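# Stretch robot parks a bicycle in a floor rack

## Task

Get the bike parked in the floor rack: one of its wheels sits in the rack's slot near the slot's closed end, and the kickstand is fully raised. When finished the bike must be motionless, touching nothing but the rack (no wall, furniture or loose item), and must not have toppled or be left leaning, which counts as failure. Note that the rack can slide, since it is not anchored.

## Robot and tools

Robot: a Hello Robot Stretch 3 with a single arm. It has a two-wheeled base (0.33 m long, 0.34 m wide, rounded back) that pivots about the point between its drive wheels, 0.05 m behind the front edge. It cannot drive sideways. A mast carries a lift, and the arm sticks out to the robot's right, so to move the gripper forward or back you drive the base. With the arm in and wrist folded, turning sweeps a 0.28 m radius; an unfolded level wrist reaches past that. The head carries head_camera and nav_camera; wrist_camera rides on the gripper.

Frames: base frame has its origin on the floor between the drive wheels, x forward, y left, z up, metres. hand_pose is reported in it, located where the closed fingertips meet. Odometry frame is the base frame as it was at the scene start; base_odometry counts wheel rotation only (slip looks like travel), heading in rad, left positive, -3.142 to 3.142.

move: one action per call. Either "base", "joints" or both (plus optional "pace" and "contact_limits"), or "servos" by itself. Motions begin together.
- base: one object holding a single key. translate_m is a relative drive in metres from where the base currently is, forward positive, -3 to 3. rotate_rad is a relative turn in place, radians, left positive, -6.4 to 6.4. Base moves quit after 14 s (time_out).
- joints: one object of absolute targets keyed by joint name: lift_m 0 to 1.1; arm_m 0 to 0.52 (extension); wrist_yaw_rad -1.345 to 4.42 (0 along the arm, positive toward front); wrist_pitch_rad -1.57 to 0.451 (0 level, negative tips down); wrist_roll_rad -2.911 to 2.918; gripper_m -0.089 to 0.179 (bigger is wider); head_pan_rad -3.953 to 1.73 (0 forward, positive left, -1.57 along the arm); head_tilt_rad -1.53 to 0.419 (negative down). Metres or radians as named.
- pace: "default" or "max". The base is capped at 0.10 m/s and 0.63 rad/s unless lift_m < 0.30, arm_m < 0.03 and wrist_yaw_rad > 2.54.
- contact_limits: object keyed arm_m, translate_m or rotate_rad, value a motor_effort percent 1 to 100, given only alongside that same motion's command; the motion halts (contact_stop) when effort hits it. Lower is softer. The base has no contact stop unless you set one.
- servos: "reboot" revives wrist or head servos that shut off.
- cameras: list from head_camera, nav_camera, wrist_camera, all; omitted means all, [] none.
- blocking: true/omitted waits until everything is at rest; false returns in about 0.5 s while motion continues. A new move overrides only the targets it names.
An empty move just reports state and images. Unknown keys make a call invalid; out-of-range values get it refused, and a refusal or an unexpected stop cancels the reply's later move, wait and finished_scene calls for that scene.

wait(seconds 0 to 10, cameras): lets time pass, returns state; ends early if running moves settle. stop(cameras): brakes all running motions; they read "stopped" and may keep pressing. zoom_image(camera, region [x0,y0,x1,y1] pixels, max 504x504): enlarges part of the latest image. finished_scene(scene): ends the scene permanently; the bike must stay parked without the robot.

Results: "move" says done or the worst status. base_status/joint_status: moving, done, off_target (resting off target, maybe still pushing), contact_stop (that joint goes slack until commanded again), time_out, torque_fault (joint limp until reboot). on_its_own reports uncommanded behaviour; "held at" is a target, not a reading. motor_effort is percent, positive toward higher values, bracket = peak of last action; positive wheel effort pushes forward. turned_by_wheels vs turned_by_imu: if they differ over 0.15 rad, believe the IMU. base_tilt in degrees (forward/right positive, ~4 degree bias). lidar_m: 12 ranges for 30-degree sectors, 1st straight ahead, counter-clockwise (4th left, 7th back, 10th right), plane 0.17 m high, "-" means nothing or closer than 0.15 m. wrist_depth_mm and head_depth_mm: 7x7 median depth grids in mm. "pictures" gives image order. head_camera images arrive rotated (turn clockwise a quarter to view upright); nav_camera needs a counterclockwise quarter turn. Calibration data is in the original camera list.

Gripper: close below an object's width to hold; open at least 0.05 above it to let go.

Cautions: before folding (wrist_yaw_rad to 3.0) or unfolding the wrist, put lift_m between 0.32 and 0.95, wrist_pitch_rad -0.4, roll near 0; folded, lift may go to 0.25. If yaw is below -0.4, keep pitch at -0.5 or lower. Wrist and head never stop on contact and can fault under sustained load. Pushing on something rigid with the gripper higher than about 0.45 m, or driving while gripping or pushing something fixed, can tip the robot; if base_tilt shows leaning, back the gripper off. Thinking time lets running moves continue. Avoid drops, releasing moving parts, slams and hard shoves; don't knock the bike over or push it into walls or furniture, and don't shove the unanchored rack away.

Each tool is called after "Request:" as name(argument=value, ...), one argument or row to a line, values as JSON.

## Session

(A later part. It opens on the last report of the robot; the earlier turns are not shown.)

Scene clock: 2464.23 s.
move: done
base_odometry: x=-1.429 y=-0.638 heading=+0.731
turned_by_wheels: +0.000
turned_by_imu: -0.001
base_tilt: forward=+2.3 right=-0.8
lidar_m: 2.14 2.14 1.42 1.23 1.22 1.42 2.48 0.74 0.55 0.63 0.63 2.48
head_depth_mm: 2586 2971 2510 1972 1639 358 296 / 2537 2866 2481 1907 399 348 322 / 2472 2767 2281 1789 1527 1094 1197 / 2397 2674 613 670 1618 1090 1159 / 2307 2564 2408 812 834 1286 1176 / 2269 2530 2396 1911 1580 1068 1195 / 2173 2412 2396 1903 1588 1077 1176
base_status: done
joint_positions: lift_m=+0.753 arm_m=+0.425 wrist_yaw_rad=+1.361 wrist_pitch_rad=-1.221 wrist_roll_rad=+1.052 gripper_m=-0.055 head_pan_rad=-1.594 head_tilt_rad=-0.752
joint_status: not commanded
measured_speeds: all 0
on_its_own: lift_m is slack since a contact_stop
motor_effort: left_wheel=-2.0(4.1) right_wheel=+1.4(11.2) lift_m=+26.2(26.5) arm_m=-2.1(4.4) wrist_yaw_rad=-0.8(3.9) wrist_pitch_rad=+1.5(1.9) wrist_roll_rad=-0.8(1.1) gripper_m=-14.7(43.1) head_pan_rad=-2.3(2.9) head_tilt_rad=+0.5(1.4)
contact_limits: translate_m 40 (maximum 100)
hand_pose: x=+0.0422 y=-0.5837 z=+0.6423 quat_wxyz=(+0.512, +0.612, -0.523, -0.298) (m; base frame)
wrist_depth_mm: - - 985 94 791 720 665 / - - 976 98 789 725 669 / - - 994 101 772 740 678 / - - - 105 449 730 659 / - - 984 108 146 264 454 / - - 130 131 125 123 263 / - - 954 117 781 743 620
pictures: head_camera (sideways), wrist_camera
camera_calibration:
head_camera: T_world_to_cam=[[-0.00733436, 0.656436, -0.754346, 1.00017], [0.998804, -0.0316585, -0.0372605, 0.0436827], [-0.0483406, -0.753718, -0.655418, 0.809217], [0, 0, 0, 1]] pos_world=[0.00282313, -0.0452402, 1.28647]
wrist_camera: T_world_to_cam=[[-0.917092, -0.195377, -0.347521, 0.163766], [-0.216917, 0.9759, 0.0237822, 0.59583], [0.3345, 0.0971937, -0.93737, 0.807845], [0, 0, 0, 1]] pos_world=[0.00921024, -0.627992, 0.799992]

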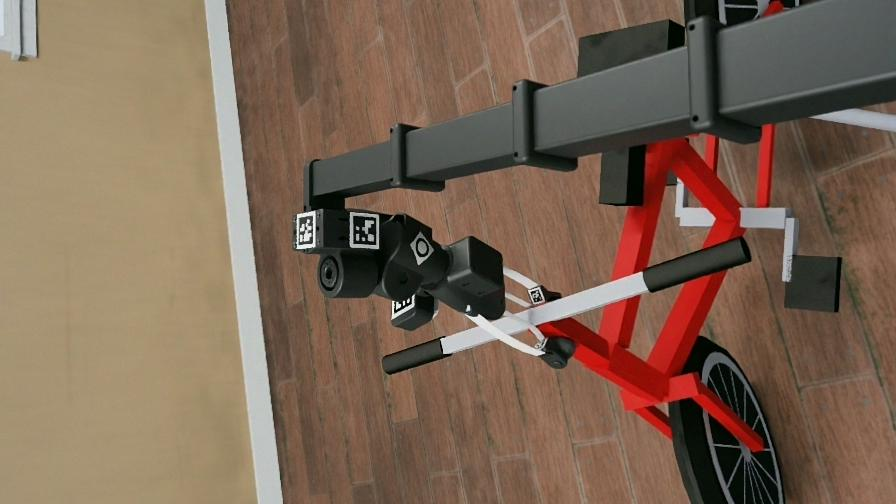

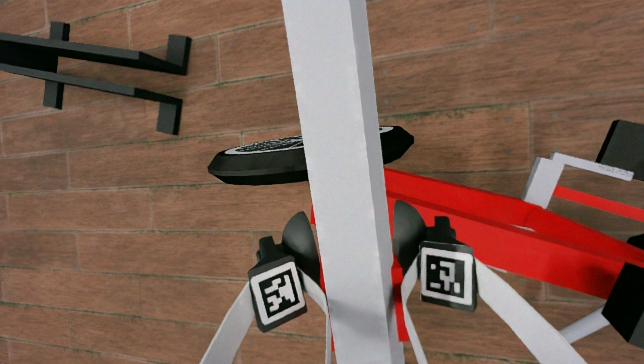

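Request:
move(
  base={"translate_m": -0.1},
  joints={"arm_m": 0.445},
  contact_limits={"translate_m": 40},
  cameras=[],
)

Request:
move(
  base={"translate_m": -0.1},
  joints={"arm_m": 0.465},
  contact_limits={"translate_m": 40},
  cameras=["head_camera", "wrist_camera"],
)

Scene clock: 2473.47 s.
move: done
base_odometry: x=-1.503 y=-0.705 heading=+0.731
turned_by_wheels: +0.000
turned_by_imu: -0.002
base_tilt: forward=+2.3 right=-0.8
lidar_m: 2.24 2.24 1.39 1.20 1.20 1.39 2.42 0.72 0.54 0.66 0.66 2.60
head_depth_mm: 2640 2985 2509 1976 1635 341 296 / 2560 2900 2488 1928 399 342 322 / 2460 2795 648 1795 905 1102 1203 / 2396 2683 628 691 1610 1154 1160 / 2332 2600 2416 848 859 1287 1173 / 2237 2518 2424 1908 1589 1128 1194 / 2191 2436 2390 1921 1589 1103 1187
base_status: done
joint_positions: lift_m=+0.753 arm_m=+0.445 wrist_yaw_rad=+1.362 wrist_pitch_rad=-1.218 wrist_roll_rad=+1.052 gripper_m=-0.055 head_pan_rad=-1.595 head_tilt_rad=-0.752
joint_status: all done
measured_speeds: all 0
on_its_own: lift_m is slack since a contact_stop
motor_effort: left_wheel=-1.7(4.4) right_wheel=+1.3(10.8) lift_m=+26.0(26.4) arm_m=+3.7(23.0) wrist_yaw_rad=-1.5(2.9) wrist_pitch_rad=+1.1(1.4) wrist_roll_rad=-0.9(1.1) gripper_m=-15.0(15.6) head_pan_rad=-2.1(3.1) head_tilt_rad=+0.4(1.3)
contact_limits: translate_m 40 (maximum 100)
hand_pose: x=+0.0430 y=-0.6039 z=+0.6427 quat_wxyz=(+0.512, +0.613, -0.524, -0.297) (m; base frame)
wrist_depth_mm: - - 981 93 790 724 665 / - - 968 98 795 720 671 / - - - 101 768 745 681 / - - - 105 447 725 510 / - - 987 109 147 277 552 / - - 130 131 125 122 264 / - - 958 117 788 726 225
pictures: none
No camera images: "cameras" was empty.

Scene clock: 2475.57 s.
move: done
base_odometry: x=-1.578 y=-0.772 heading=+0.731
turned_by_wheels: +0.000
turned_by_imu: -0.001
base_tilt: forward=+2.3 right=-0.8
lidar_m: 2.33 2.33 1.36 1.17 1.17 1.36 2.37 0.69 0.53 0.69 0.69 2.71
head_depth_mm: 2640 2985 2514 1979 1621 356 301 / 2561 2922 2473 1906 400 347 321 / 2474 2801 653 558 909 1091 1202 / 2408 2758 660 1788 1612 1174 1180 / 2351 2633 2445 855 903 1316 1171 / 2281 2529 2416 1923 1595 1200 1187 / 2211 2443 2400 1909 1587 1125 1193
base_status: done
joint_positions: lift_m=+0.753 arm_m=+0.465 wrist_yaw_rad=+1.362 wrist_pitch_rad=-1.215 wrist_roll_rad=+1.052 gripper_m=-0.055 head_pan_rad=-1.595 head_tilt_rad=-0.752
joint_status: all done
measured_speeds: all 0
on_its_own: lift_m is slack since a contact_stop
motor_effort: left_wheel=-1.7(3.4) right_wheel=+0.6(12.1) lift_m=+26.1(26.5) arm_m=+8.6(23.6) wrist_yaw_rad=-1.7(2.9) wrist_pitch_rad=+0.7(1.9) wrist_roll_rad=-0.9(1.1) gripper_m=-16.0(16.0) head_pan_rad=-2.7(2.9) head_tilt_rad=+0.5(1.6)
contact_limits: translate_m 40 (maximum 100)
hand_pose: x=+0.0435 y=-0.6239 z=+0.6430 quat_wxyz=(+0.511, +0.613, -0.524, -0.296) (m; base frame)
wrist_depth_mm: - - 999 93 789 719 670 / - - - 97 793 722 671 / - - 999 101 776 732 678 / - - - 105 451 737 506 / - - 979 108 136 478 667 / - - 130 131 125 122 268 / - - 973 120 784 724 218
pictures: head_camera (sideways), wrist_camera
camera_calibration:
head_camera: T_world_to_cam=[[-0.0072759, 0.656436, -0.754346, 1.00017], [0.998801, -0.0317474, -0.0372605, 0.0436827], [-0.0484077, -0.753713, -0.655418, 0.809218], [0, 0, 0, 1]] pos_world=[0.0028191, -0.0452399, 1.28647]
wrist_camera: T_world_to_cam=[[-0.915179, -0.196335, -0.351995, 0.159503], [-0.21765, 0.975788, 0.02161, 0.636723], [0.33923, 0.0963886, -0.935752, 0.810195], [0, 0, 0, 1]] pos_world=[0.00971387, -0.668084, 0.800527]

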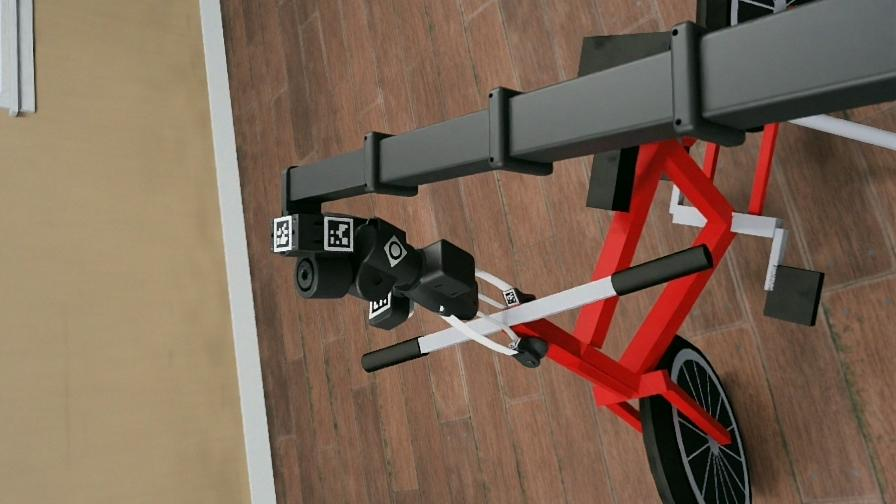

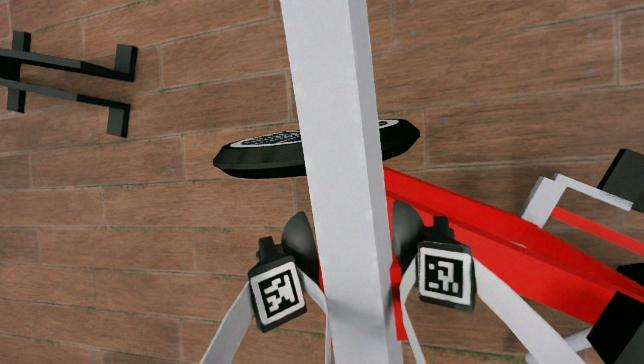

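Request:
move(
  joints={"head_pan_rad": -0.85, "head_tilt_rad": -0.75},
  cameras=["head_camera", "nav_camera"],
)

Scene clock: 2485.93 s.
move: done
base_odometry: x=-1.578 y=-0.772 heading=+0.731
turned_by_wheels: +0.000
turned_by_imu: -0.001
base_tilt: forward=+2.3 right=-0.8
lidar_m: 2.33 2.34 1.36 1.17 1.17 1.36 2.38 0.69 0.53 0.69 0.69 2.70
head_depth_mm: 2221 2474 2491 1968 1641 977 1212 / 2309 2562 2466 1953 1626 1114 1204 / 2409 2669 2452 1948 1622 1232 1203 / 2489 2813 2449 1934 1602 1346 1201 / 2624 2864 2435 1937 1601 1370 1193 / 2738 2986 2403 1921 1581 1368 1191 / 2839 3074 2413 1736 1583 1365 1186
base_status: not commanded
joint_positions: lift_m=+0.753 arm_m=+0.465 wrist_yaw_rad=+1.362 wrist_pitch_rad=-1.215 wrist_roll_rad=+1.052 gripper_m=-0.055 head_pan_rad=-0.856 head_tilt_rad=-0.752
joint_status: all done
measured_speeds: all 0
on_its_own: lift_m is slack since a contact_stop
motor_effort: left_wheel=-1.7(1.9) right_wheel=+0.6(1.3) lift_m=+26.1(26.4) arm_m=-18.3(18.6) wrist_yaw_rad=-1.8(3.2) wrist_pitch_rad=-0.1(0.9) wrist_roll_rad=-0.8(1.0) gripper_m=-14.5(15.8) head_pan_rad=+3.0(3.3) head_tilt_rad=+0.9(3.4)
contact_limits: translate_m 40 (maximum 100)
hand_pose: x=+0.0435 y=-0.6239 z=+0.6430 quat_wxyz=(+0.511, +0.613, -0.524, -0.296) (m; base frame)
wrist_depth_mm: - - 997 93 779 728 671 / - - 1000 97 784 729 662 / - - - 101 779 732 673 / - - - 104 447 739 505 / - - - 109 136 476 672 / - - 130 131 125 122 267 / - - 950 120 793 715 217
pictures: head_camera (sideways), nav_camera (sideways)
camera_calibration:
head_camera: T_world_to_cam=[[-0.447476, 0.48034, -0.754347, 1.00285], [0.759699, 0.649207, -0.0372605, 0.0451413], [0.471829, -0.58975, -0.655418, 0.806044], [0, 0, 0, 1]] pos_world=[0.034143, -0.0356511, 1.28647]
nav_camera: T_world_to_cam=[[0.395802, -0.546341, 0.738141, -0.922288], [-0.761741, -0.644261, -0.0683975, 0.140179], [0.512924, -0.535201, -0.67117, 0.826855], [0, 0, 0, 1]] pos_world=[0.0477102, 0.0289619, 1.24533]

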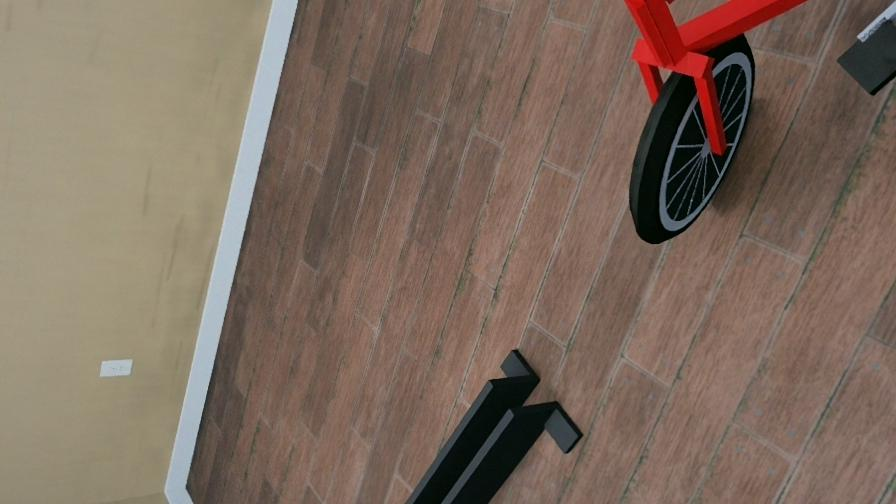

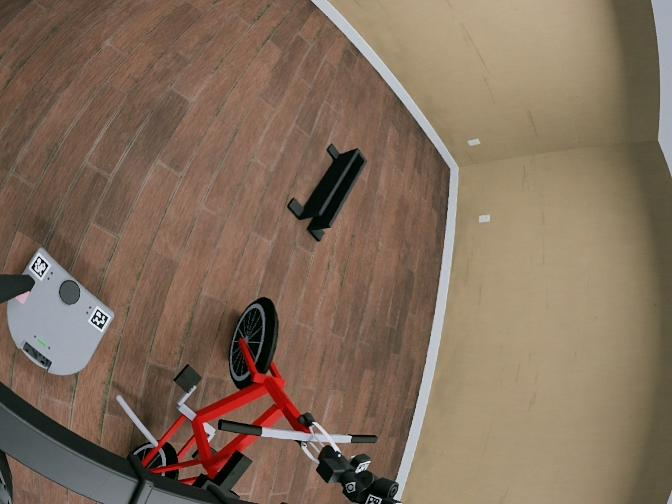

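Request:
zoom_image(
  camera="head_camera",
  region=[380, 330, 600, 504],
)

Request:
zoom_image(
  camera="nav_camera",
  region=[270, 130, 390, 260],
)

Scaled by 2.291 from the camera's 896x504 image, which has a finer 1280x720 frame.

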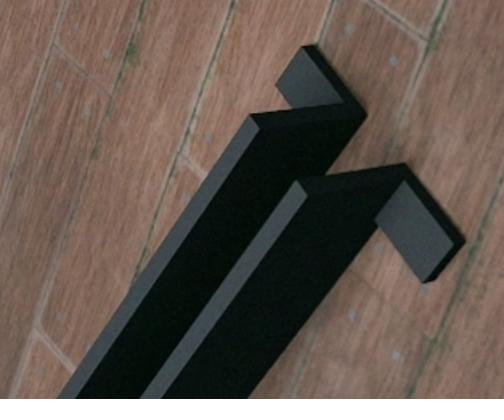

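Scaled by 3.877 from the camera's 672x504 image, which has a finer 792x594 frame.

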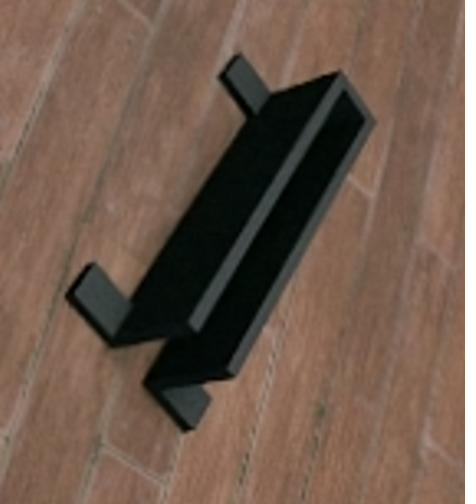

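Request:
move(
  base={"rotate_rad": 0.17},
  joints={"wrist_roll_rad": 1.30, "arm_m": 0.475},
  contact_limits={"rotate_rad": 45},
  cameras=["head_camera", "nav_camera", "wrist_camera"],
)

Scene clock: 2535.10 s.
move: off_target
base_odometry: x=-1.578 y=-0.772 heading=+0.901
turned_by_wheels: +0.170
turned_by_imu: +0.159
base_tilt: forward=+2.3 right=-0.8
lidar_m: 2.33 1.83 1.25 1.17 1.19 1.52 2.44 0.64 0.50 0.70 0.71 2.50
head_depth_mm: 2316 2545 2515 1977 1639 994 1193 / 2455 2708 2479 1951 1629 1143 1212 / 2598 2851 2452 1940 1632 1297 1203 / 2754 2971 2469 1935 1602 1377 1196 / 2892 3119 2406 1926 1604 1372 1192 / 2950 3102 2428 1784 1595 1365 1193 / 2660 2876 2373 1875 1589 1363 1190
base_status: done
joint_positions: lift_m=+0.757 arm_m=+0.475 wrist_yaw_rad=+1.370 wrist_pitch_rad=-1.207 wrist_roll_rad=+1.280 gripper_m=-0.055 head_pan_rad=-0.855 head_tilt_rad=-0.752
joint_status: wrist_roll_rad off_target (ended at +1.280, target +1.300); the others done
measured_speeds: translate_m=+0.000 rotate_rad=+0.000 lift_m=+0.001 arm_m=+0.000 wrist_yaw_rad=+0.000 wrist_pitch_rad=+0.000 wrist_roll_rad=+0.000 head_pan_rad=+0.000 head_tilt_rad=+0.000
on_its_own: lift_m is slack since a contact_stop (your +0.751 is given up)
motor_effort: left_wheel=+0.0(15.5) right_wheel=+4.4(26.0) lift_m=+24.4(27.7) arm_m=+1.4(23.2) wrist_yaw_rad=-7.8(9.5) wrist_pitch_rad=-1.0(8.4) wrist_roll_rad=+6.5(11.0) gripper_m=-14.7(16.1) head_pan_rad=+2.2(3.3) head_tilt_rad=+0.2(1.5)
contact_limits: rotate_rad 45 (maximum 100)
hand_pose: x=+0.0457 y=-0.6339 z=+0.6480 quat_wxyz=(+0.448, +0.579, -0.579, -0.359) (m; base frame)
wrist_depth_mm: - - 986 103 768 710 647 / - - - 101 783 704 669 / - - - 104 775 719 657 / - - - 108 417 514 659 / - - - 111 135 266 381 / - - - 130 123 735 266 / - - - 121 819 767 698
pictures: head_camera (sideways), nav_camera (sideways), wrist_camera
camera_calibration:
head_camera: T_world_to_cam=[[-0.447579, 0.480244, -0.754347, 1.00285], [0.75956, 0.649369, -0.0372605, 0.0451421], [0.471955, -0.589649, -0.655418, 0.806043], [0, 0, 0, 1]] pos_world=[0.0341506, -0.0356451, 1.28647]
nav_camera: T_world_to_cam=[[0.395919, -0.546256, 0.738141, -0.922288], [-0.761604, -0.644424, -0.0683975, 0.140178], [0.513038, -0.535091, -0.67117, 0.826854], [0, 0, 0, 1]] pos_world=[0.047704, 0.0289708, 1.24533]
wrist_camera: T_world_to_cam=[[-0.923964, 0.0216239, -0.381868, 0.319286], [-0.0157025, 0.995414, 0.0943608, 0.602856], [0.382157, 0.0931823, -0.919387, 0.80049], [0, 0, 0, 1]] pos_world=[-0.00143788, -0.681587, 0.801]

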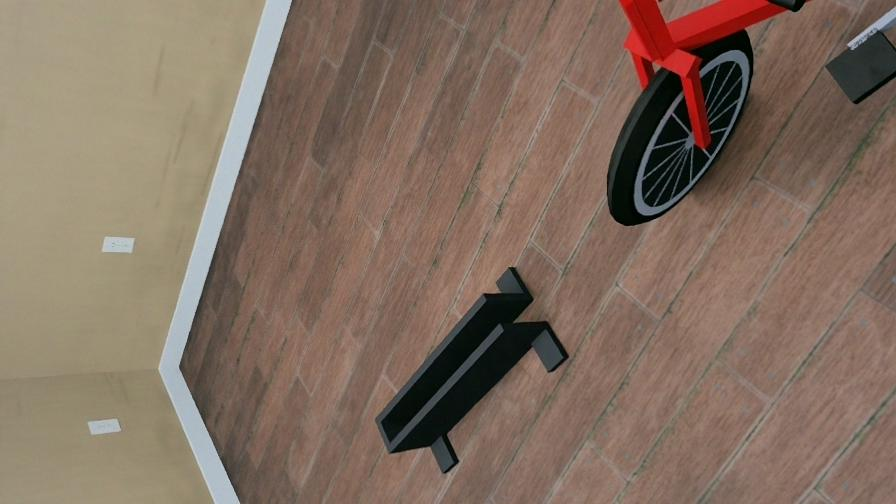

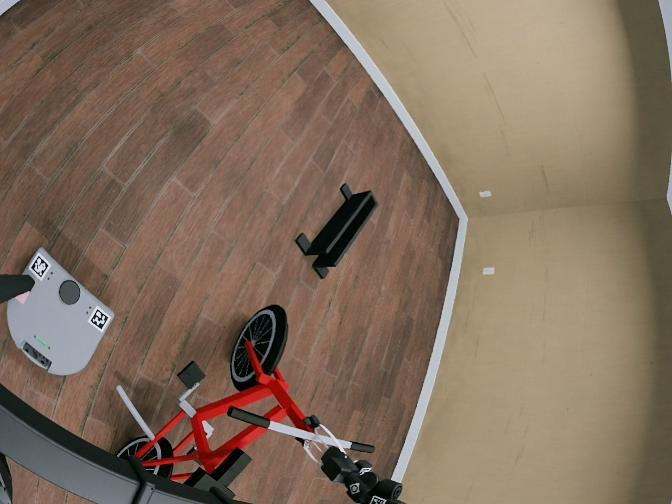

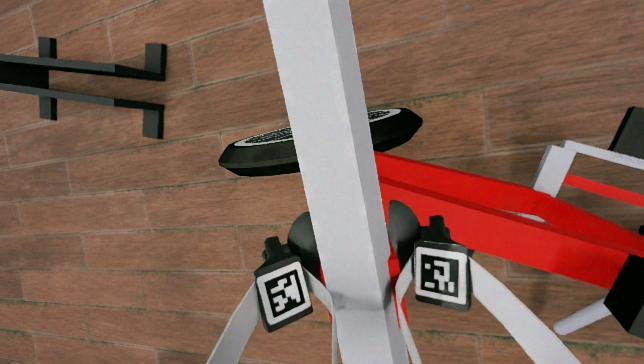

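Request:
move(
  base={"translate_m": -0.2},
  contact_limits={"translate_m": 40},
  joints={"arm_m": 0.48},
  cameras=["head_camera", "nav_camera", "wrist_camera"],
)

Scene clock: 2542.70 s.
move: done
base_odometry: x=-1.702 y=-0.929 heading=+0.901
turned_by_wheels: +0.000
turned_by_imu: -0.002
base_tilt: forward=+2.4 right=-0.8
lidar_m: 2.53 1.80 1.23 1.15 1.17 1.49 2.24 0.56 0.44 0.70 0.72 2.71
head_depth_mm: 2311 2552 2478 1957 1642 984 1191 / 2462 2727 2493 1971 1620 1193 1201 / 2544 2906 2467 1943 1609 1326 1199 / 2750 3004 2448 1934 1613 1375 1200 / 2935 3147 2457 1940 1601 1361 1195 / 3094 3215 2422 1800 1612 1366 1189 / 2898 3046 2391 1876 1587 1351 1189
base_status: done
joint_positions: lift_m=+0.758 arm_m=+0.480 wrist_yaw_rad=+1.360 wrist_pitch_rad=-1.215 wrist_roll_rad=+1.301 gripper_m=-0.055 head_pan_rad=-0.855 head_tilt_rad=-0.752
joint_status: all done
measured_speeds: all 0
on_its_own: lift_m is slack since a contact_stop (your +0.751 is given up); wrist_roll_rad moved +0.021 to your old target +1.300
motor_effort: left_wheel=-2.4(5.0) right_wheel=+1.7(10.9) lift_m=+26.0(26.4) arm_m=-16.6(21.9) wrist_yaw_rad=-0.9(9.4) wrist_pitch_rad=+0.2(1.2) wrist_roll_rad=-0.5(6.7) gripper_m=-15.4(16.0) head_pan_rad=+2.5(3.3) head_tilt_rad=+0.4(1.6)
contact_limits: translate_m 40 (maximum 100)
hand_pose: x=+0.0434 y=-0.6390 z=+0.6484 quat_wxyz=(+0.442, +0.571, -0.584, -0.370) (m; base frame)
wrist_depth_mm: - - 977 96 775 709 650 / - - 977 102 792 722 653 / - - - 102 770 727 668 / - - - 108 436 710 512 / - - - 113 147 272 505 / - - - 130 123 273 272 / - - - 122 837 765 224
pictures: head_camera (sideways), nav_camera (sideways), wrist_camera
camera_calibration:
head_camera: T_world_to_cam=[[-0.447579, 0.480244, -0.754347, 1.00285], [0.75956, 0.649369, -0.0372605, 0.0451421], [0.471955, -0.589648, -0.655418, 0.806043], [0, 0, 0, 1]] pos_world=[0.0341506, -0.0356451, 1.28647]
nav_camera: T_world_to_cam=[[0.395919, -0.546256, 0.738141, -0.922289], [-0.761603, -0.644424, -0.0683975, 0.140178], [0.513039, -0.535091, -0.67117, 0.826854], [0, 0, 0, 1]] pos_world=[0.047704, 0.0289708, 1.24533]
wrist_camera: T_world_to_cam=[[-0.92561, 0.0517923, -0.374917, 0.332285], [0.0137955, 0.994551, 0.103332, 0.60022], [0.378226, 0.0904728, -0.921281, 0.801895], [0, 0, 0, 1]] pos_world=[-0.00401131, -0.686709, 0.801329]

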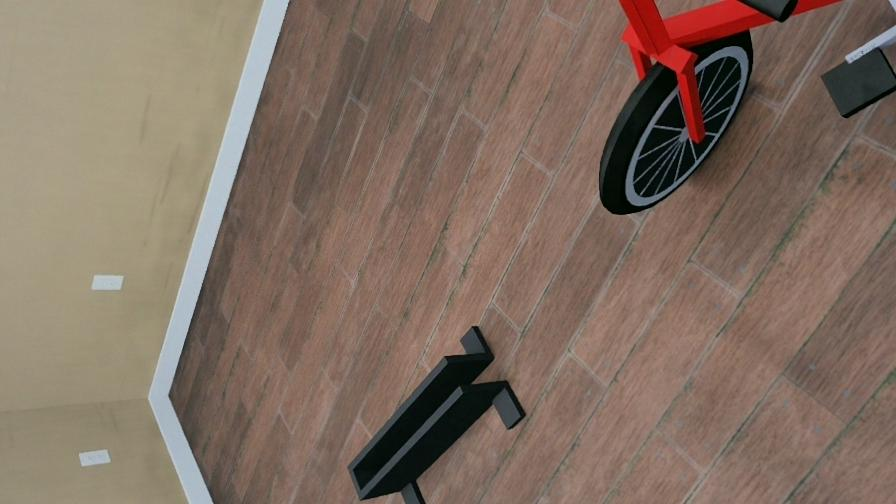

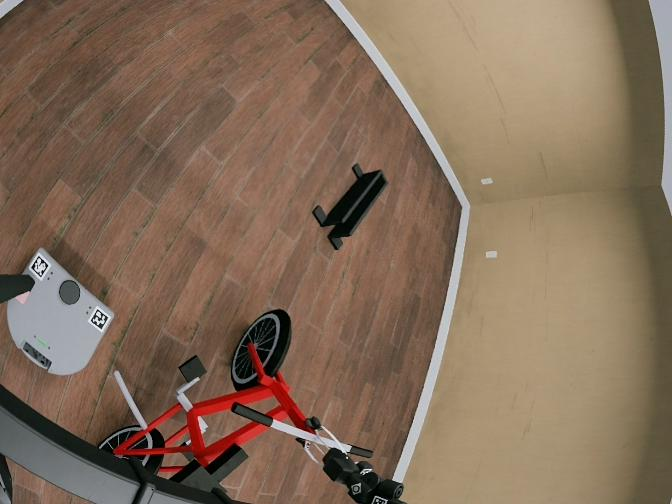

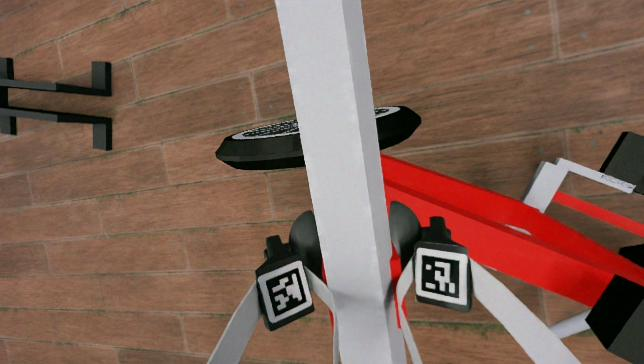

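Request:
zoom_image(
  camera="head_camera",
  region=[330, 310, 540, 504],
)

Scaled by 2.400 from the camera's 896x504 image, which has a finer 1280x720 frame.

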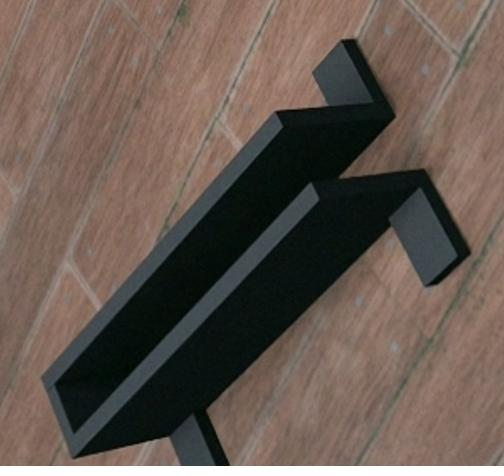

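Request:
move(
  base={"translate_m": -0.18},
  contact_limits={"translate_m": 40},
  joints={"arm_m": 0.485},
  cameras=[],
)

Request:
move(
  base={"rotate_rad": -0.14},
  joints={"arm_m": 0.48, "wrist_roll_rad": 1.3},
  contact_limits={"rotate_rad": 45},
  cameras=["head_camera", "nav_camera", "wrist_camera"],
)

Scene clock: 2556.17 s.
move: done
base_odometry: x=-1.814 y=-1.070 heading=+0.900
turned_by_wheels: +0.000
turned_by_imu: -0.002
base_tilt: forward=+2.3 right=-0.8
lidar_m: 2.71 1.75 1.22 1.13 1.15 1.47 2.07 0.47 0.38 0.71 0.73 2.91
head_depth_mm: 2324 2555 2496 1954 1634 994 1169 / 2490 2702 2482 1977 1626 1217 1183 / 2601 2859 2445 1977 1606 1321 1202 / 2803 3029 2417 1938 1618 1380 1197 / 2985 3130 2422 1932 1594 1367 1197 / 3138 3256 2413 1869 1600 1377 1192 / 3080 3195 2421 1825 1595 1354 1186
base_status: done
joint_positions: lift_m=+0.758 arm_m=+0.485 wrist_yaw_rad=+1.359 wrist_pitch_rad=-1.223 wrist_roll_rad=+1.301 gripper_m=-0.055 head_pan_rad=-0.855 head_tilt_rad=-0.752
joint_status: all done
measured_speeds: all 0
on_its_own: lift_m is slack since a contact_stop (your +0.751 is given up)
motor_effort: left_wheel=-2.8(5.1) right_wheel=+2.7(11.6) lift_m=+26.3(26.5) arm_m=-19.3(21.5) wrist_yaw_rad=+1.3(2.1) wrist_pitch_rad=+1.0(2.1) wrist_roll_rad=-0.3(0.6) gripper_m=-14.5(15.9) head_pan_rad=+3.2(3.3) head_tilt_rad=+0.7(1.6)
contact_limits: translate_m 40 (maximum 100)
hand_pose: x=+0.0417 y=-0.6437 z=+0.6480 quat_wxyz=(+0.444, +0.570, -0.582, -0.373) (m; base frame)
wrist_depth_mm: - - 977 95 762 703 648 / - - 975 101 783 717 658 / - - - 103 770 722 677 / - - - 107 462 730 653 / - - - 113 147 515 678 / - - - 129 124 122 478 / - - - 127 819 649 229
pictures: none
No camera images: "cameras" was empty.

Scene clock: 2558.07 s.
move: done
base_odometry: x=-1.814 y=-1.070 heading=+0.761
turned_by_wheels: -0.140
turned_by_imu: -0.146
base_tilt: forward=+2.3 right=-0.8
lidar_m: 2.71 2.18 1.31 1.13 1.14 1.32 2.06 0.50 0.38 0.69 0.70 3.09
head_depth_mm: 2277 2505 2503 1986 1636 983 1168 / 2344 2637 2485 1941 1625 1148 1211 / 2450 2737 2462 1936 1622 1301 1209 / 2558 2915 2448 1942 1610 1381 1197 / 2679 2952 2424 1944 1601 1367 1197 / 2815 3066 2407 1913 1598 1363 1192 / 2902 3135 2411 1879 1594 1361 1187
base_status: done
joint_positions: lift_m=+0.761 arm_m=+0.480 wrist_yaw_rad=+1.362 wrist_pitch_rad=-1.229 wrist_roll_rad=+1.292 gripper_m=-0.055 head_pan_rad=-0.855 head_tilt_rad=-0.752
joint_status: all done
measured_speeds: all 0
on_its_own: lift_m is slack since a contact_stop (your +0.751 is given up)
motor_effort: left_wheel=+3.6(20.8) right_wheel=-0.3(30.7) lift_m=+26.1(26.4) arm_m=-3.2(22.4) wrist_yaw_rad=-1.8(2.6) wrist_pitch_rad=+2.4(7.1) wrist_roll_rad=+2.5(4.2) gripper_m=-14.8(15.9) head_pan_rad=+3.2(3.4) head_tilt_rad=+0.7(1.7)
contact_limits: rotate_rad 45 (maximum 100)
hand_pose: x=+0.0402 y=-0.6382 z=+0.6505 quat_wxyz=(+0.448, +0.571, -0.578, -0.372) (m; base frame)
wrist_depth_mm: - - 964 103 762 720 658 / - - 974 104 780 718 671 / - - - 108 778 727 674 / - - - 112 776 748 533 / - - - 117 138 520 677 / - - - 128 125 280 368 / - - - 127 834 752 224
pictures: head_camera (sideways), nav_camera (sideways), wrist_camera
camera_calibration:
head_camera: T_world_to_cam=[[-0.447579, 0.480244, -0.754347, 1.00285], [0.75956, 0.649369, -0.0372605, 0.0451421], [0.471955, -0.589648, -0.655418, 0.806043], [0, 0, 0, 1]] pos_world=[0.0341506, -0.0356451, 1.28647]
nav_camera: T_world_to_cam=[[0.395919, -0.546256, 0.738141, -0.922288], [-0.761603, -0.644424, -0.0683975, 0.140178], [0.513039, -0.535091, -0.67117, 0.826854], [0, 0, 0, 1]] pos_world=[0.047704, 0.0289709, 1.24533]
wrist_camera: T_world_to_cam=[[-0.931082, 0.042878, -0.362282, 0.316349], [0.005685, 0.994654, 0.103112, 0.599787], [0.364766, 0.0939461, -0.926348, 0.81099], [0, 0, 0, 1]] pos_world=[-0.00468433, -0.686334, 0.804021]

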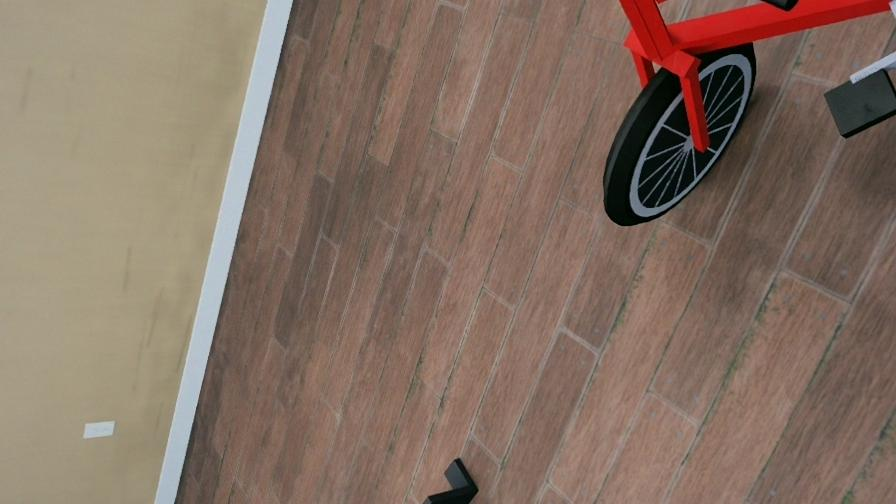

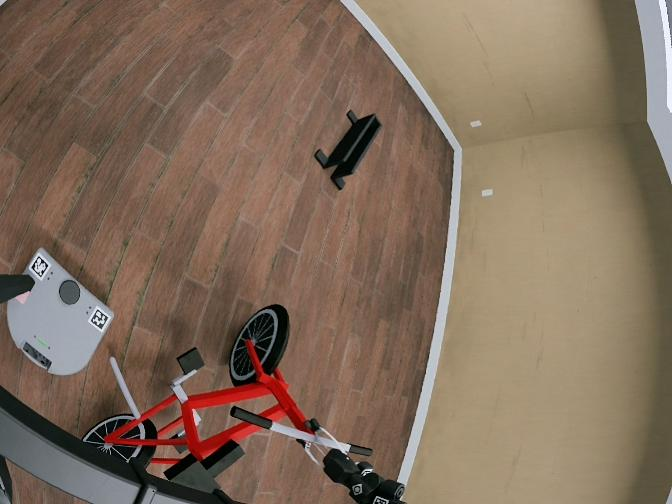

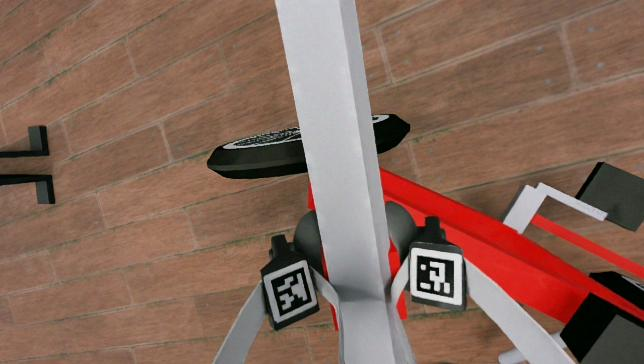

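Request:
zoom_image(
  camera="nav_camera",
  region=[300, 100, 400, 200],
)

Scaled by 5.040 from the camera's 672x504 image, which has a finer 792x594 frame.

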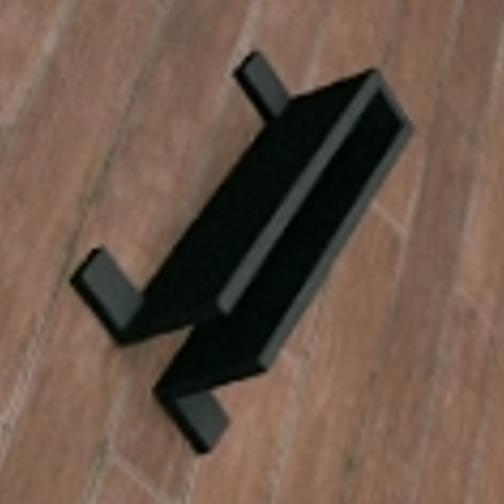

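Request:
move(
  base={"translate_m": 0.3},
  contact_limits={"translate_m": 40},
  joints={"arm_m": 0.46, "lift_m": 0.755},
  cameras=["head_camera", "nav_camera", "wrist_camera"],
)

Scene clock: 2583.03 s.
move: contact_stop
base_odometry: x=-1.596 y=-0.863 heading=+0.761
turned_by_wheels: +0.000
turned_by_imu: -0.002
base_tilt: forward=+2.3 right=-0.8
lidar_m: 2.42 2.37 1.39 1.21 1.21 1.42 2.35 0.62 0.47 0.66 0.67 2.78
head_depth_mm: 2212 2434 2493 1968 1645 964 1192 / 2275 2545 2452 1965 1623 1089 1206 / 2380 2620 2442 1955 1620 1215 1205 / 2471 2813 2443 1935 1607 1346 1200 / 2577 2868 2420 1928 1603 1378 1192 / 2711 2982 2389 1918 1595 1358 1194 / 2846 3083 2407 1759 1589 1355 1186
base_status: done
joint_positions: lift_m=+0.762 arm_m=+0.460 wrist_yaw_rad=+1.370 wrist_pitch_rad=-1.225 wrist_roll_rad=+1.273 gripper_m=-0.055 head_pan_rad=-0.855 head_tilt_rad=-0.752
joint_status: lift_m contact_stop (moved +0.001 of -0.006); the others done
measured_speeds: all 0
on_its_own: lift_m is slack since a contact_stop (your +0.755 is given up)
motor_effort: left_wheel=+6.2(11.4) right_wheel=-1.3(14.3) lift_m=+26.4(26.5) arm_m=+18.6(24.0) wrist_yaw_rad=-8.4(10.4) wrist_pitch_rad=+2.0(3.9) wrist_roll_rad=+8.8(9.1) gripper_m=-14.8(16.3) head_pan_rad=+2.6(3.4) head_tilt_rad=+0.5(1.8)
contact_limits: translate_m 40 (maximum 100)
hand_pose: x=+0.0414 y=-0.6179 z=+0.6518 quat_wxyz=(+0.454, +0.578, -0.573, -0.363) (m; base frame)
wrist_depth_mm: - - 990 106 764 713 650 / - - - 108 790 720 664 / - - - 110 794 730 673 / - - - 114 450 539 667 / - - - 117 147 275 448 / - - - 129 126 568 248 / - - - 128 835 773 693
pictures: head_camera (sideways), nav_camera (sideways), wrist_camera
camera_calibration:
head_camera: T_world_to_cam=[[-0.447594, 0.48023, -0.754346, 1.00285], [0.75954, 0.649393, -0.0372605, 0.0451422], [0.471974, -0.589634, -0.655418, 0.806043], [0, 0, 0, 1]] pos_world=[0.0341517, -0.0356442, 1.28647]
nav_camera: T_world_to_cam=[[0.395936, -0.546244, 0.738141, -0.922288], [-0.761583, -0.644448, -0.0683975, 0.140178], [0.513055, -0.535075, -0.67117, 0.826854], [0, 0, 0, 1]] pos_world=[0.0477031, 0.0289721, 1.24533]
wrist_camera: T_world_to_cam=[[-0.930886, 0.0151777, -0.364994, 0.301644], [-0.0213525, 0.995168, 0.09584, 0.585642], [0.364685, 0.0970096, -0.926064, 0.811607], [0, 0, 0, 1]] pos_world=[-0.00267984, -0.666124, 0.80557]

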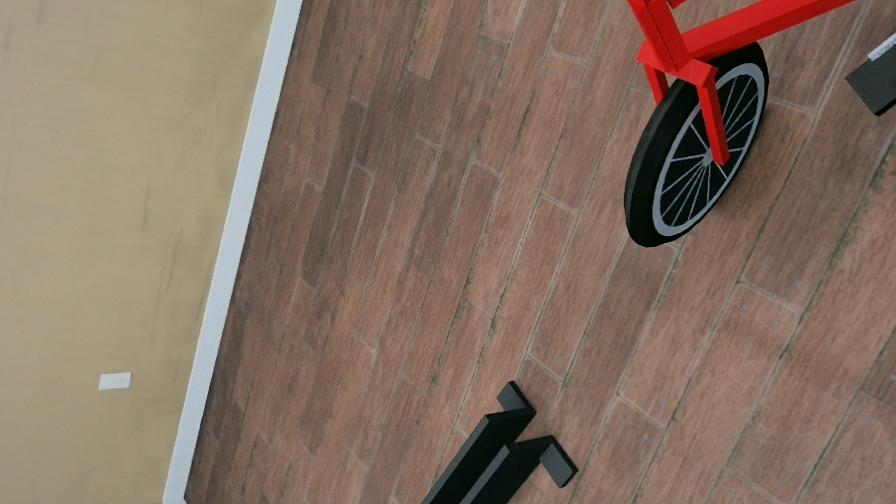

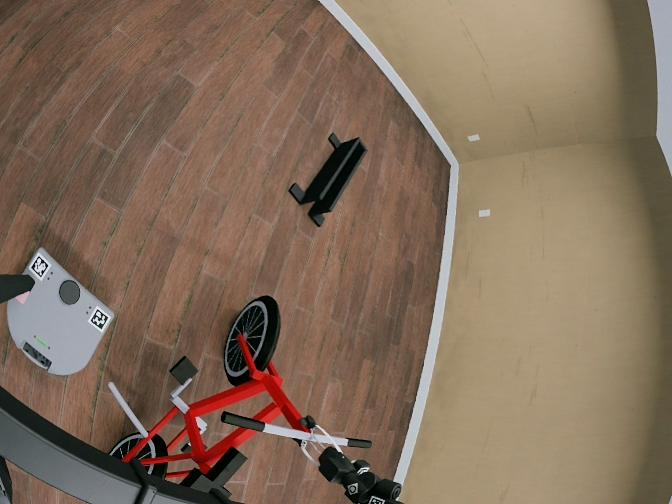

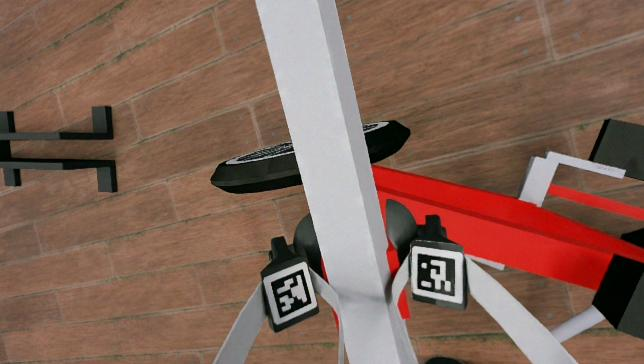

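Request:
zoom_image(
  camera="head_camera",
  region=[400, 360, 600, 504],
)

Request:
zoom_image(
  camera="nav_camera",
  region=[280, 120, 380, 240],
)

Request:
zoom_image(
  camera="nav_camera",
  region=[200, 270, 400, 470],
)

Scaled by 2.520 from the camera's 896x504 image, which has a finer 1280x720 frame.

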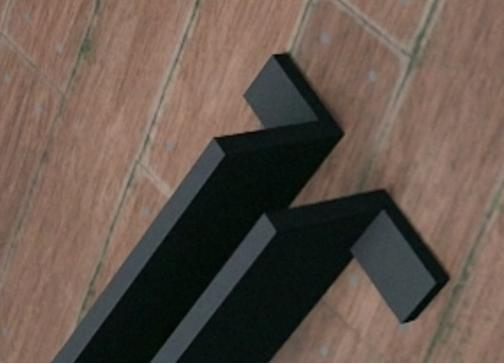

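Scaled by 4.200 from the camera's 672x504 image, which has a finer 792x594 frame.

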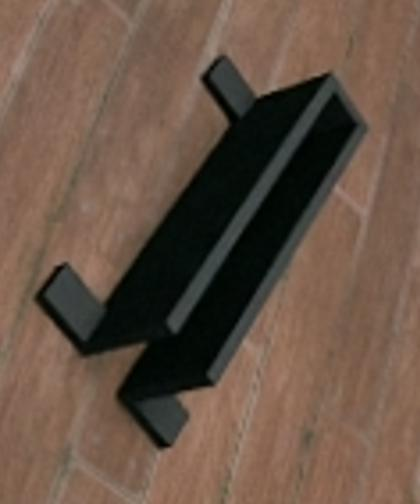

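Scaled by 2.520 from the camera's 672x504 image, which has a finer 792x594 frame.

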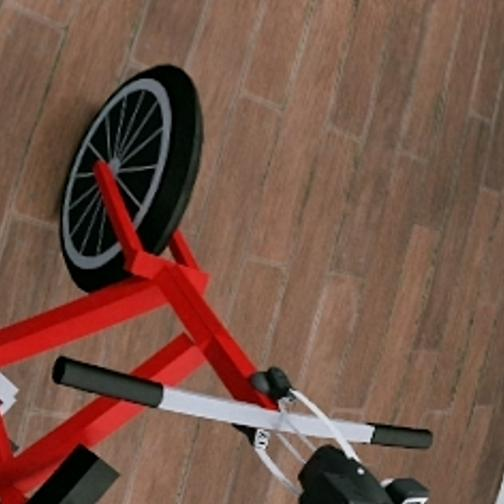

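Request:
move(
  joints={"wrist_roll_rad": 1.46},
  cameras=[],
)

Request:
move(
  base={"translate_m": 0.15},
  contact_limits={"translate_m": 40},
  cameras=["head_camera", "nav_camera", "wrist_camera"],
)

Scene clock: 2609.67 s.
move: done
base_odometry: x=-1.596 y=-0.863 heading=+0.761
turned_by_wheels: +0.000
turned_by_imu: -0.001
base_tilt: forward=+2.3 right=-0.8
lidar_m: 2.43 2.36 1.39 1.21 1.21 1.41 2.36 0.61 0.47 0.64 0.66 2.78
head_depth_mm: 2208 2439 2486 1987 1625 962 1173 / 2282 2554 2482 1968 1610 1078 1209 / 2383 2670 2457 1949 1617 1275 1206 / 2515 2782 2429 1950 1613 1376 1201 / 2578 2870 2429 1917 1608 1368 1188 / 2753 2968 2440 1928 1583 1375 1185 / 2834 3091 2396 1751 1582 1359 1181
base_status: not commanded
joint_positions: lift_m=+0.762 arm_m=+0.460 wrist_yaw_rad=+1.365 wrist_pitch_rad=-1.221 wrist_roll_rad=+1.450 gripper_m=-0.055 head_pan_rad=-0.855 head_tilt_rad=-0.752
joint_status: all done
measured_speeds: all 0
on_its_own: lift_m is slack since a contact_stop (your +0.755 is given up)
motor_effort: left_wheel=+5.9(6.1) right_wheel=-1.2(1.8) lift_m=+26.2(26.6) arm_m=+15.8(16.4) wrist_yaw_rad=-4.6(12.2) wrist_pitch_rad=+0.9(2.5) wrist_roll_rad=+3.5(16.6) gripper_m=-15.0(15.9) head_pan_rad=+2.3(3.4) head_tilt_rad=+1.2(1.6)
contact_limits: translate_m 40 (maximum 100)
hand_pose: x=+0.0421 y=-0.6184 z=+0.6521 quat_wxyz=(+0.400, +0.542, -0.613, -0.413) (m; base frame)
wrist_depth_mm: - - 961 105 760 686 653 / - - 969 106 772 712 659 / - - 993 109 785 738 519 / - - - 114 292 490 464 / - - - 117 147 273 266 / - - - 129 126 767 722 / - - - 127 867 756 736
pictures: none
No camera images: "cameras" was empty.

Scene clock: 2612.27 s.
move: done
base_odometry: x=-1.488 y=-0.759 heading=+0.761
turned_by_wheels: +0.000
turned_by_imu: +0.000
base_tilt: forward=+2.3 right=-0.8
lidar_m: 2.28 2.28 1.43 1.25 1.25 1.45 2.51 0.65 0.50 0.65 0.66 2.61
head_depth_mm: 2167 2414 2494 1982 1635 964 1190 / 2262 2513 2461 1956 1627 1100 1204 / 2345 2624 2439 1961 1620 1276 1197 / 2447 2763 2470 1932 1601 1377 1204 / 2559 2855 2419 1946 1609 1366 1193 / 2661 2964 2410 1911 1541 1363 1189 / 2793 3024 2371 1751 1579 1360 1183
base_status: done
joint_positions: lift_m=+0.763 arm_m=+0.460 wrist_yaw_rad=+1.367 wrist_pitch_rad=-1.223 wrist_roll_rad=+1.446 gripper_m=-0.055 head_pan_rad=-0.855 head_tilt_rad=-0.752
joint_status: not commanded
measured_speeds: all 0
on_its_own: lift_m is slack since a contact_stop (your +0.755 is given up)
motor_effort: left_wheel=+6.3(8.2) right_wheel=-0.9(11.7) lift_m=+26.0(26.5) arm_m=+13.9(15.8) wrist_yaw_rad=-7.0(7.5) wrist_pitch_rad=+1.6(2.9) wrist_roll_rad=+4.6(4.8) gripper_m=-14.8(16.0) head_pan_rad=+2.5(3.5) head_tilt_rad=+0.7(1.6)
contact_limits: translate_m 40 (maximum 100)
hand_pose: x=+0.0417 y=-0.6182 z=+0.6525 quat_wxyz=(+0.402, +0.544, -0.611, -0.412) (m; base frame)
wrist_depth_mm: - - 944 104 755 691 644 / - - 985 108 775 711 488 / - - - 109 793 726 658 / - - - 113 274 294 387 / - - - 118 137 738 267 / - - - 129 126 759 716 / - - - 128 857 773 726
pictures: head_camera (sideways), nav_camera (sideways), wrist_camera
camera_calibration:
head_camera: T_world_to_cam=[[-0.447594, 0.48023, -0.754347, 1.00285], [0.75954, 0.649393, -0.0372605, 0.0451422], [0.471974, -0.589634, -0.655418, 0.806043], [0, 0, 0, 1]] pos_world=[0.0341517, -0.0356442, 1.28647]
nav_camera: T_world_to_cam=[[0.395936, -0.546243, 0.738141, -0.922289], [-0.761583, -0.644448, -0.0683975, 0.140178], [0.513055, -0.535075, -0.67117, 0.826854], [0, 0, 0, 1]] pos_world=[0.0477031, 0.0289721, 1.24533]
wrist_camera: T_world_to_cam=[[-0.908833, 0.189287, -0.371743, 0.413386], [0.141034, 0.978075, 0.153225, 0.53104], [0.392596, 0.0868278, -0.915603, 0.797894], [0, 0, 0, 1]] pos_world=[-0.0124456, -0.666925, 0.802859]

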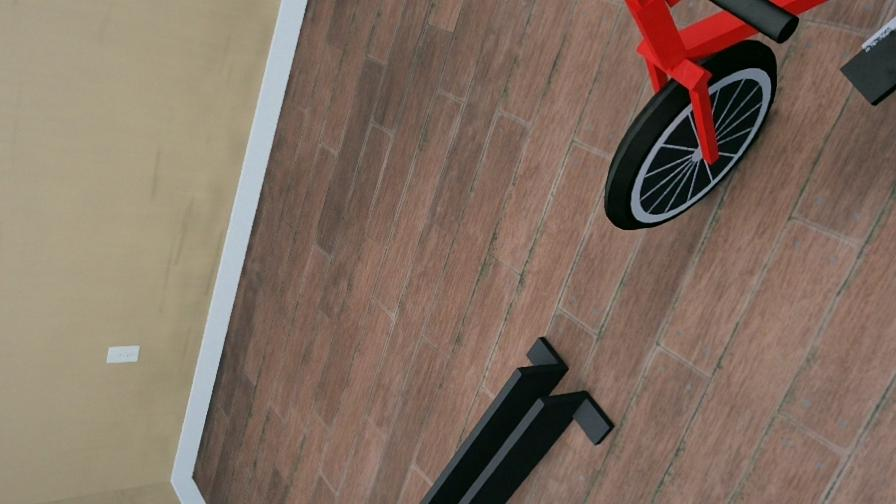

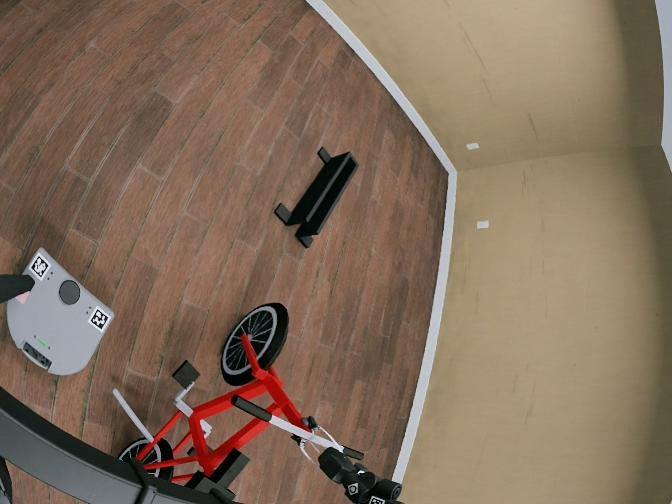

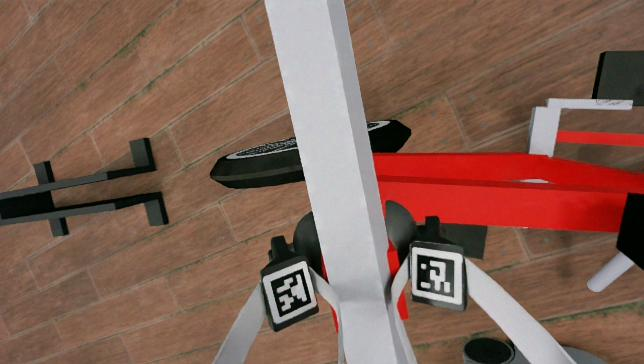

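Request:
zoom_image(
  camera="head_camera",
  region=[580, 20, 800, 250],
)

Request:
zoom_image(
  camera="head_camera",
  region=[420, 320, 640, 504],
)

Scaled by 2.191 from the camera's 896x504 image, which has a finer 1280x720 frame.

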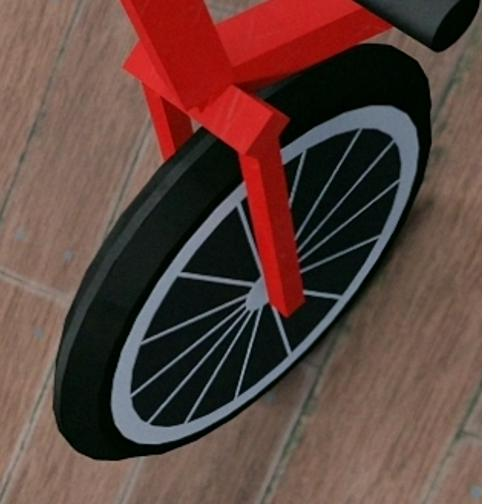

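Scaled by 2.291 from the camera's 896x504 image, which has a finer 1280x720 frame.

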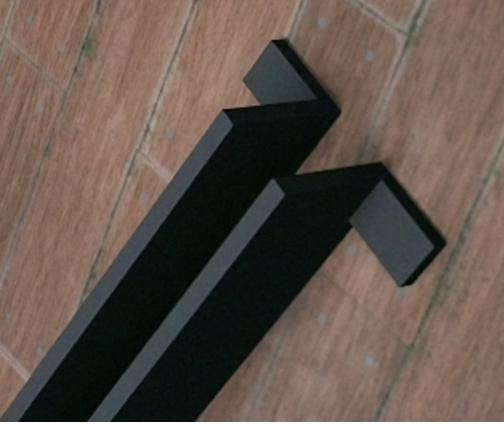

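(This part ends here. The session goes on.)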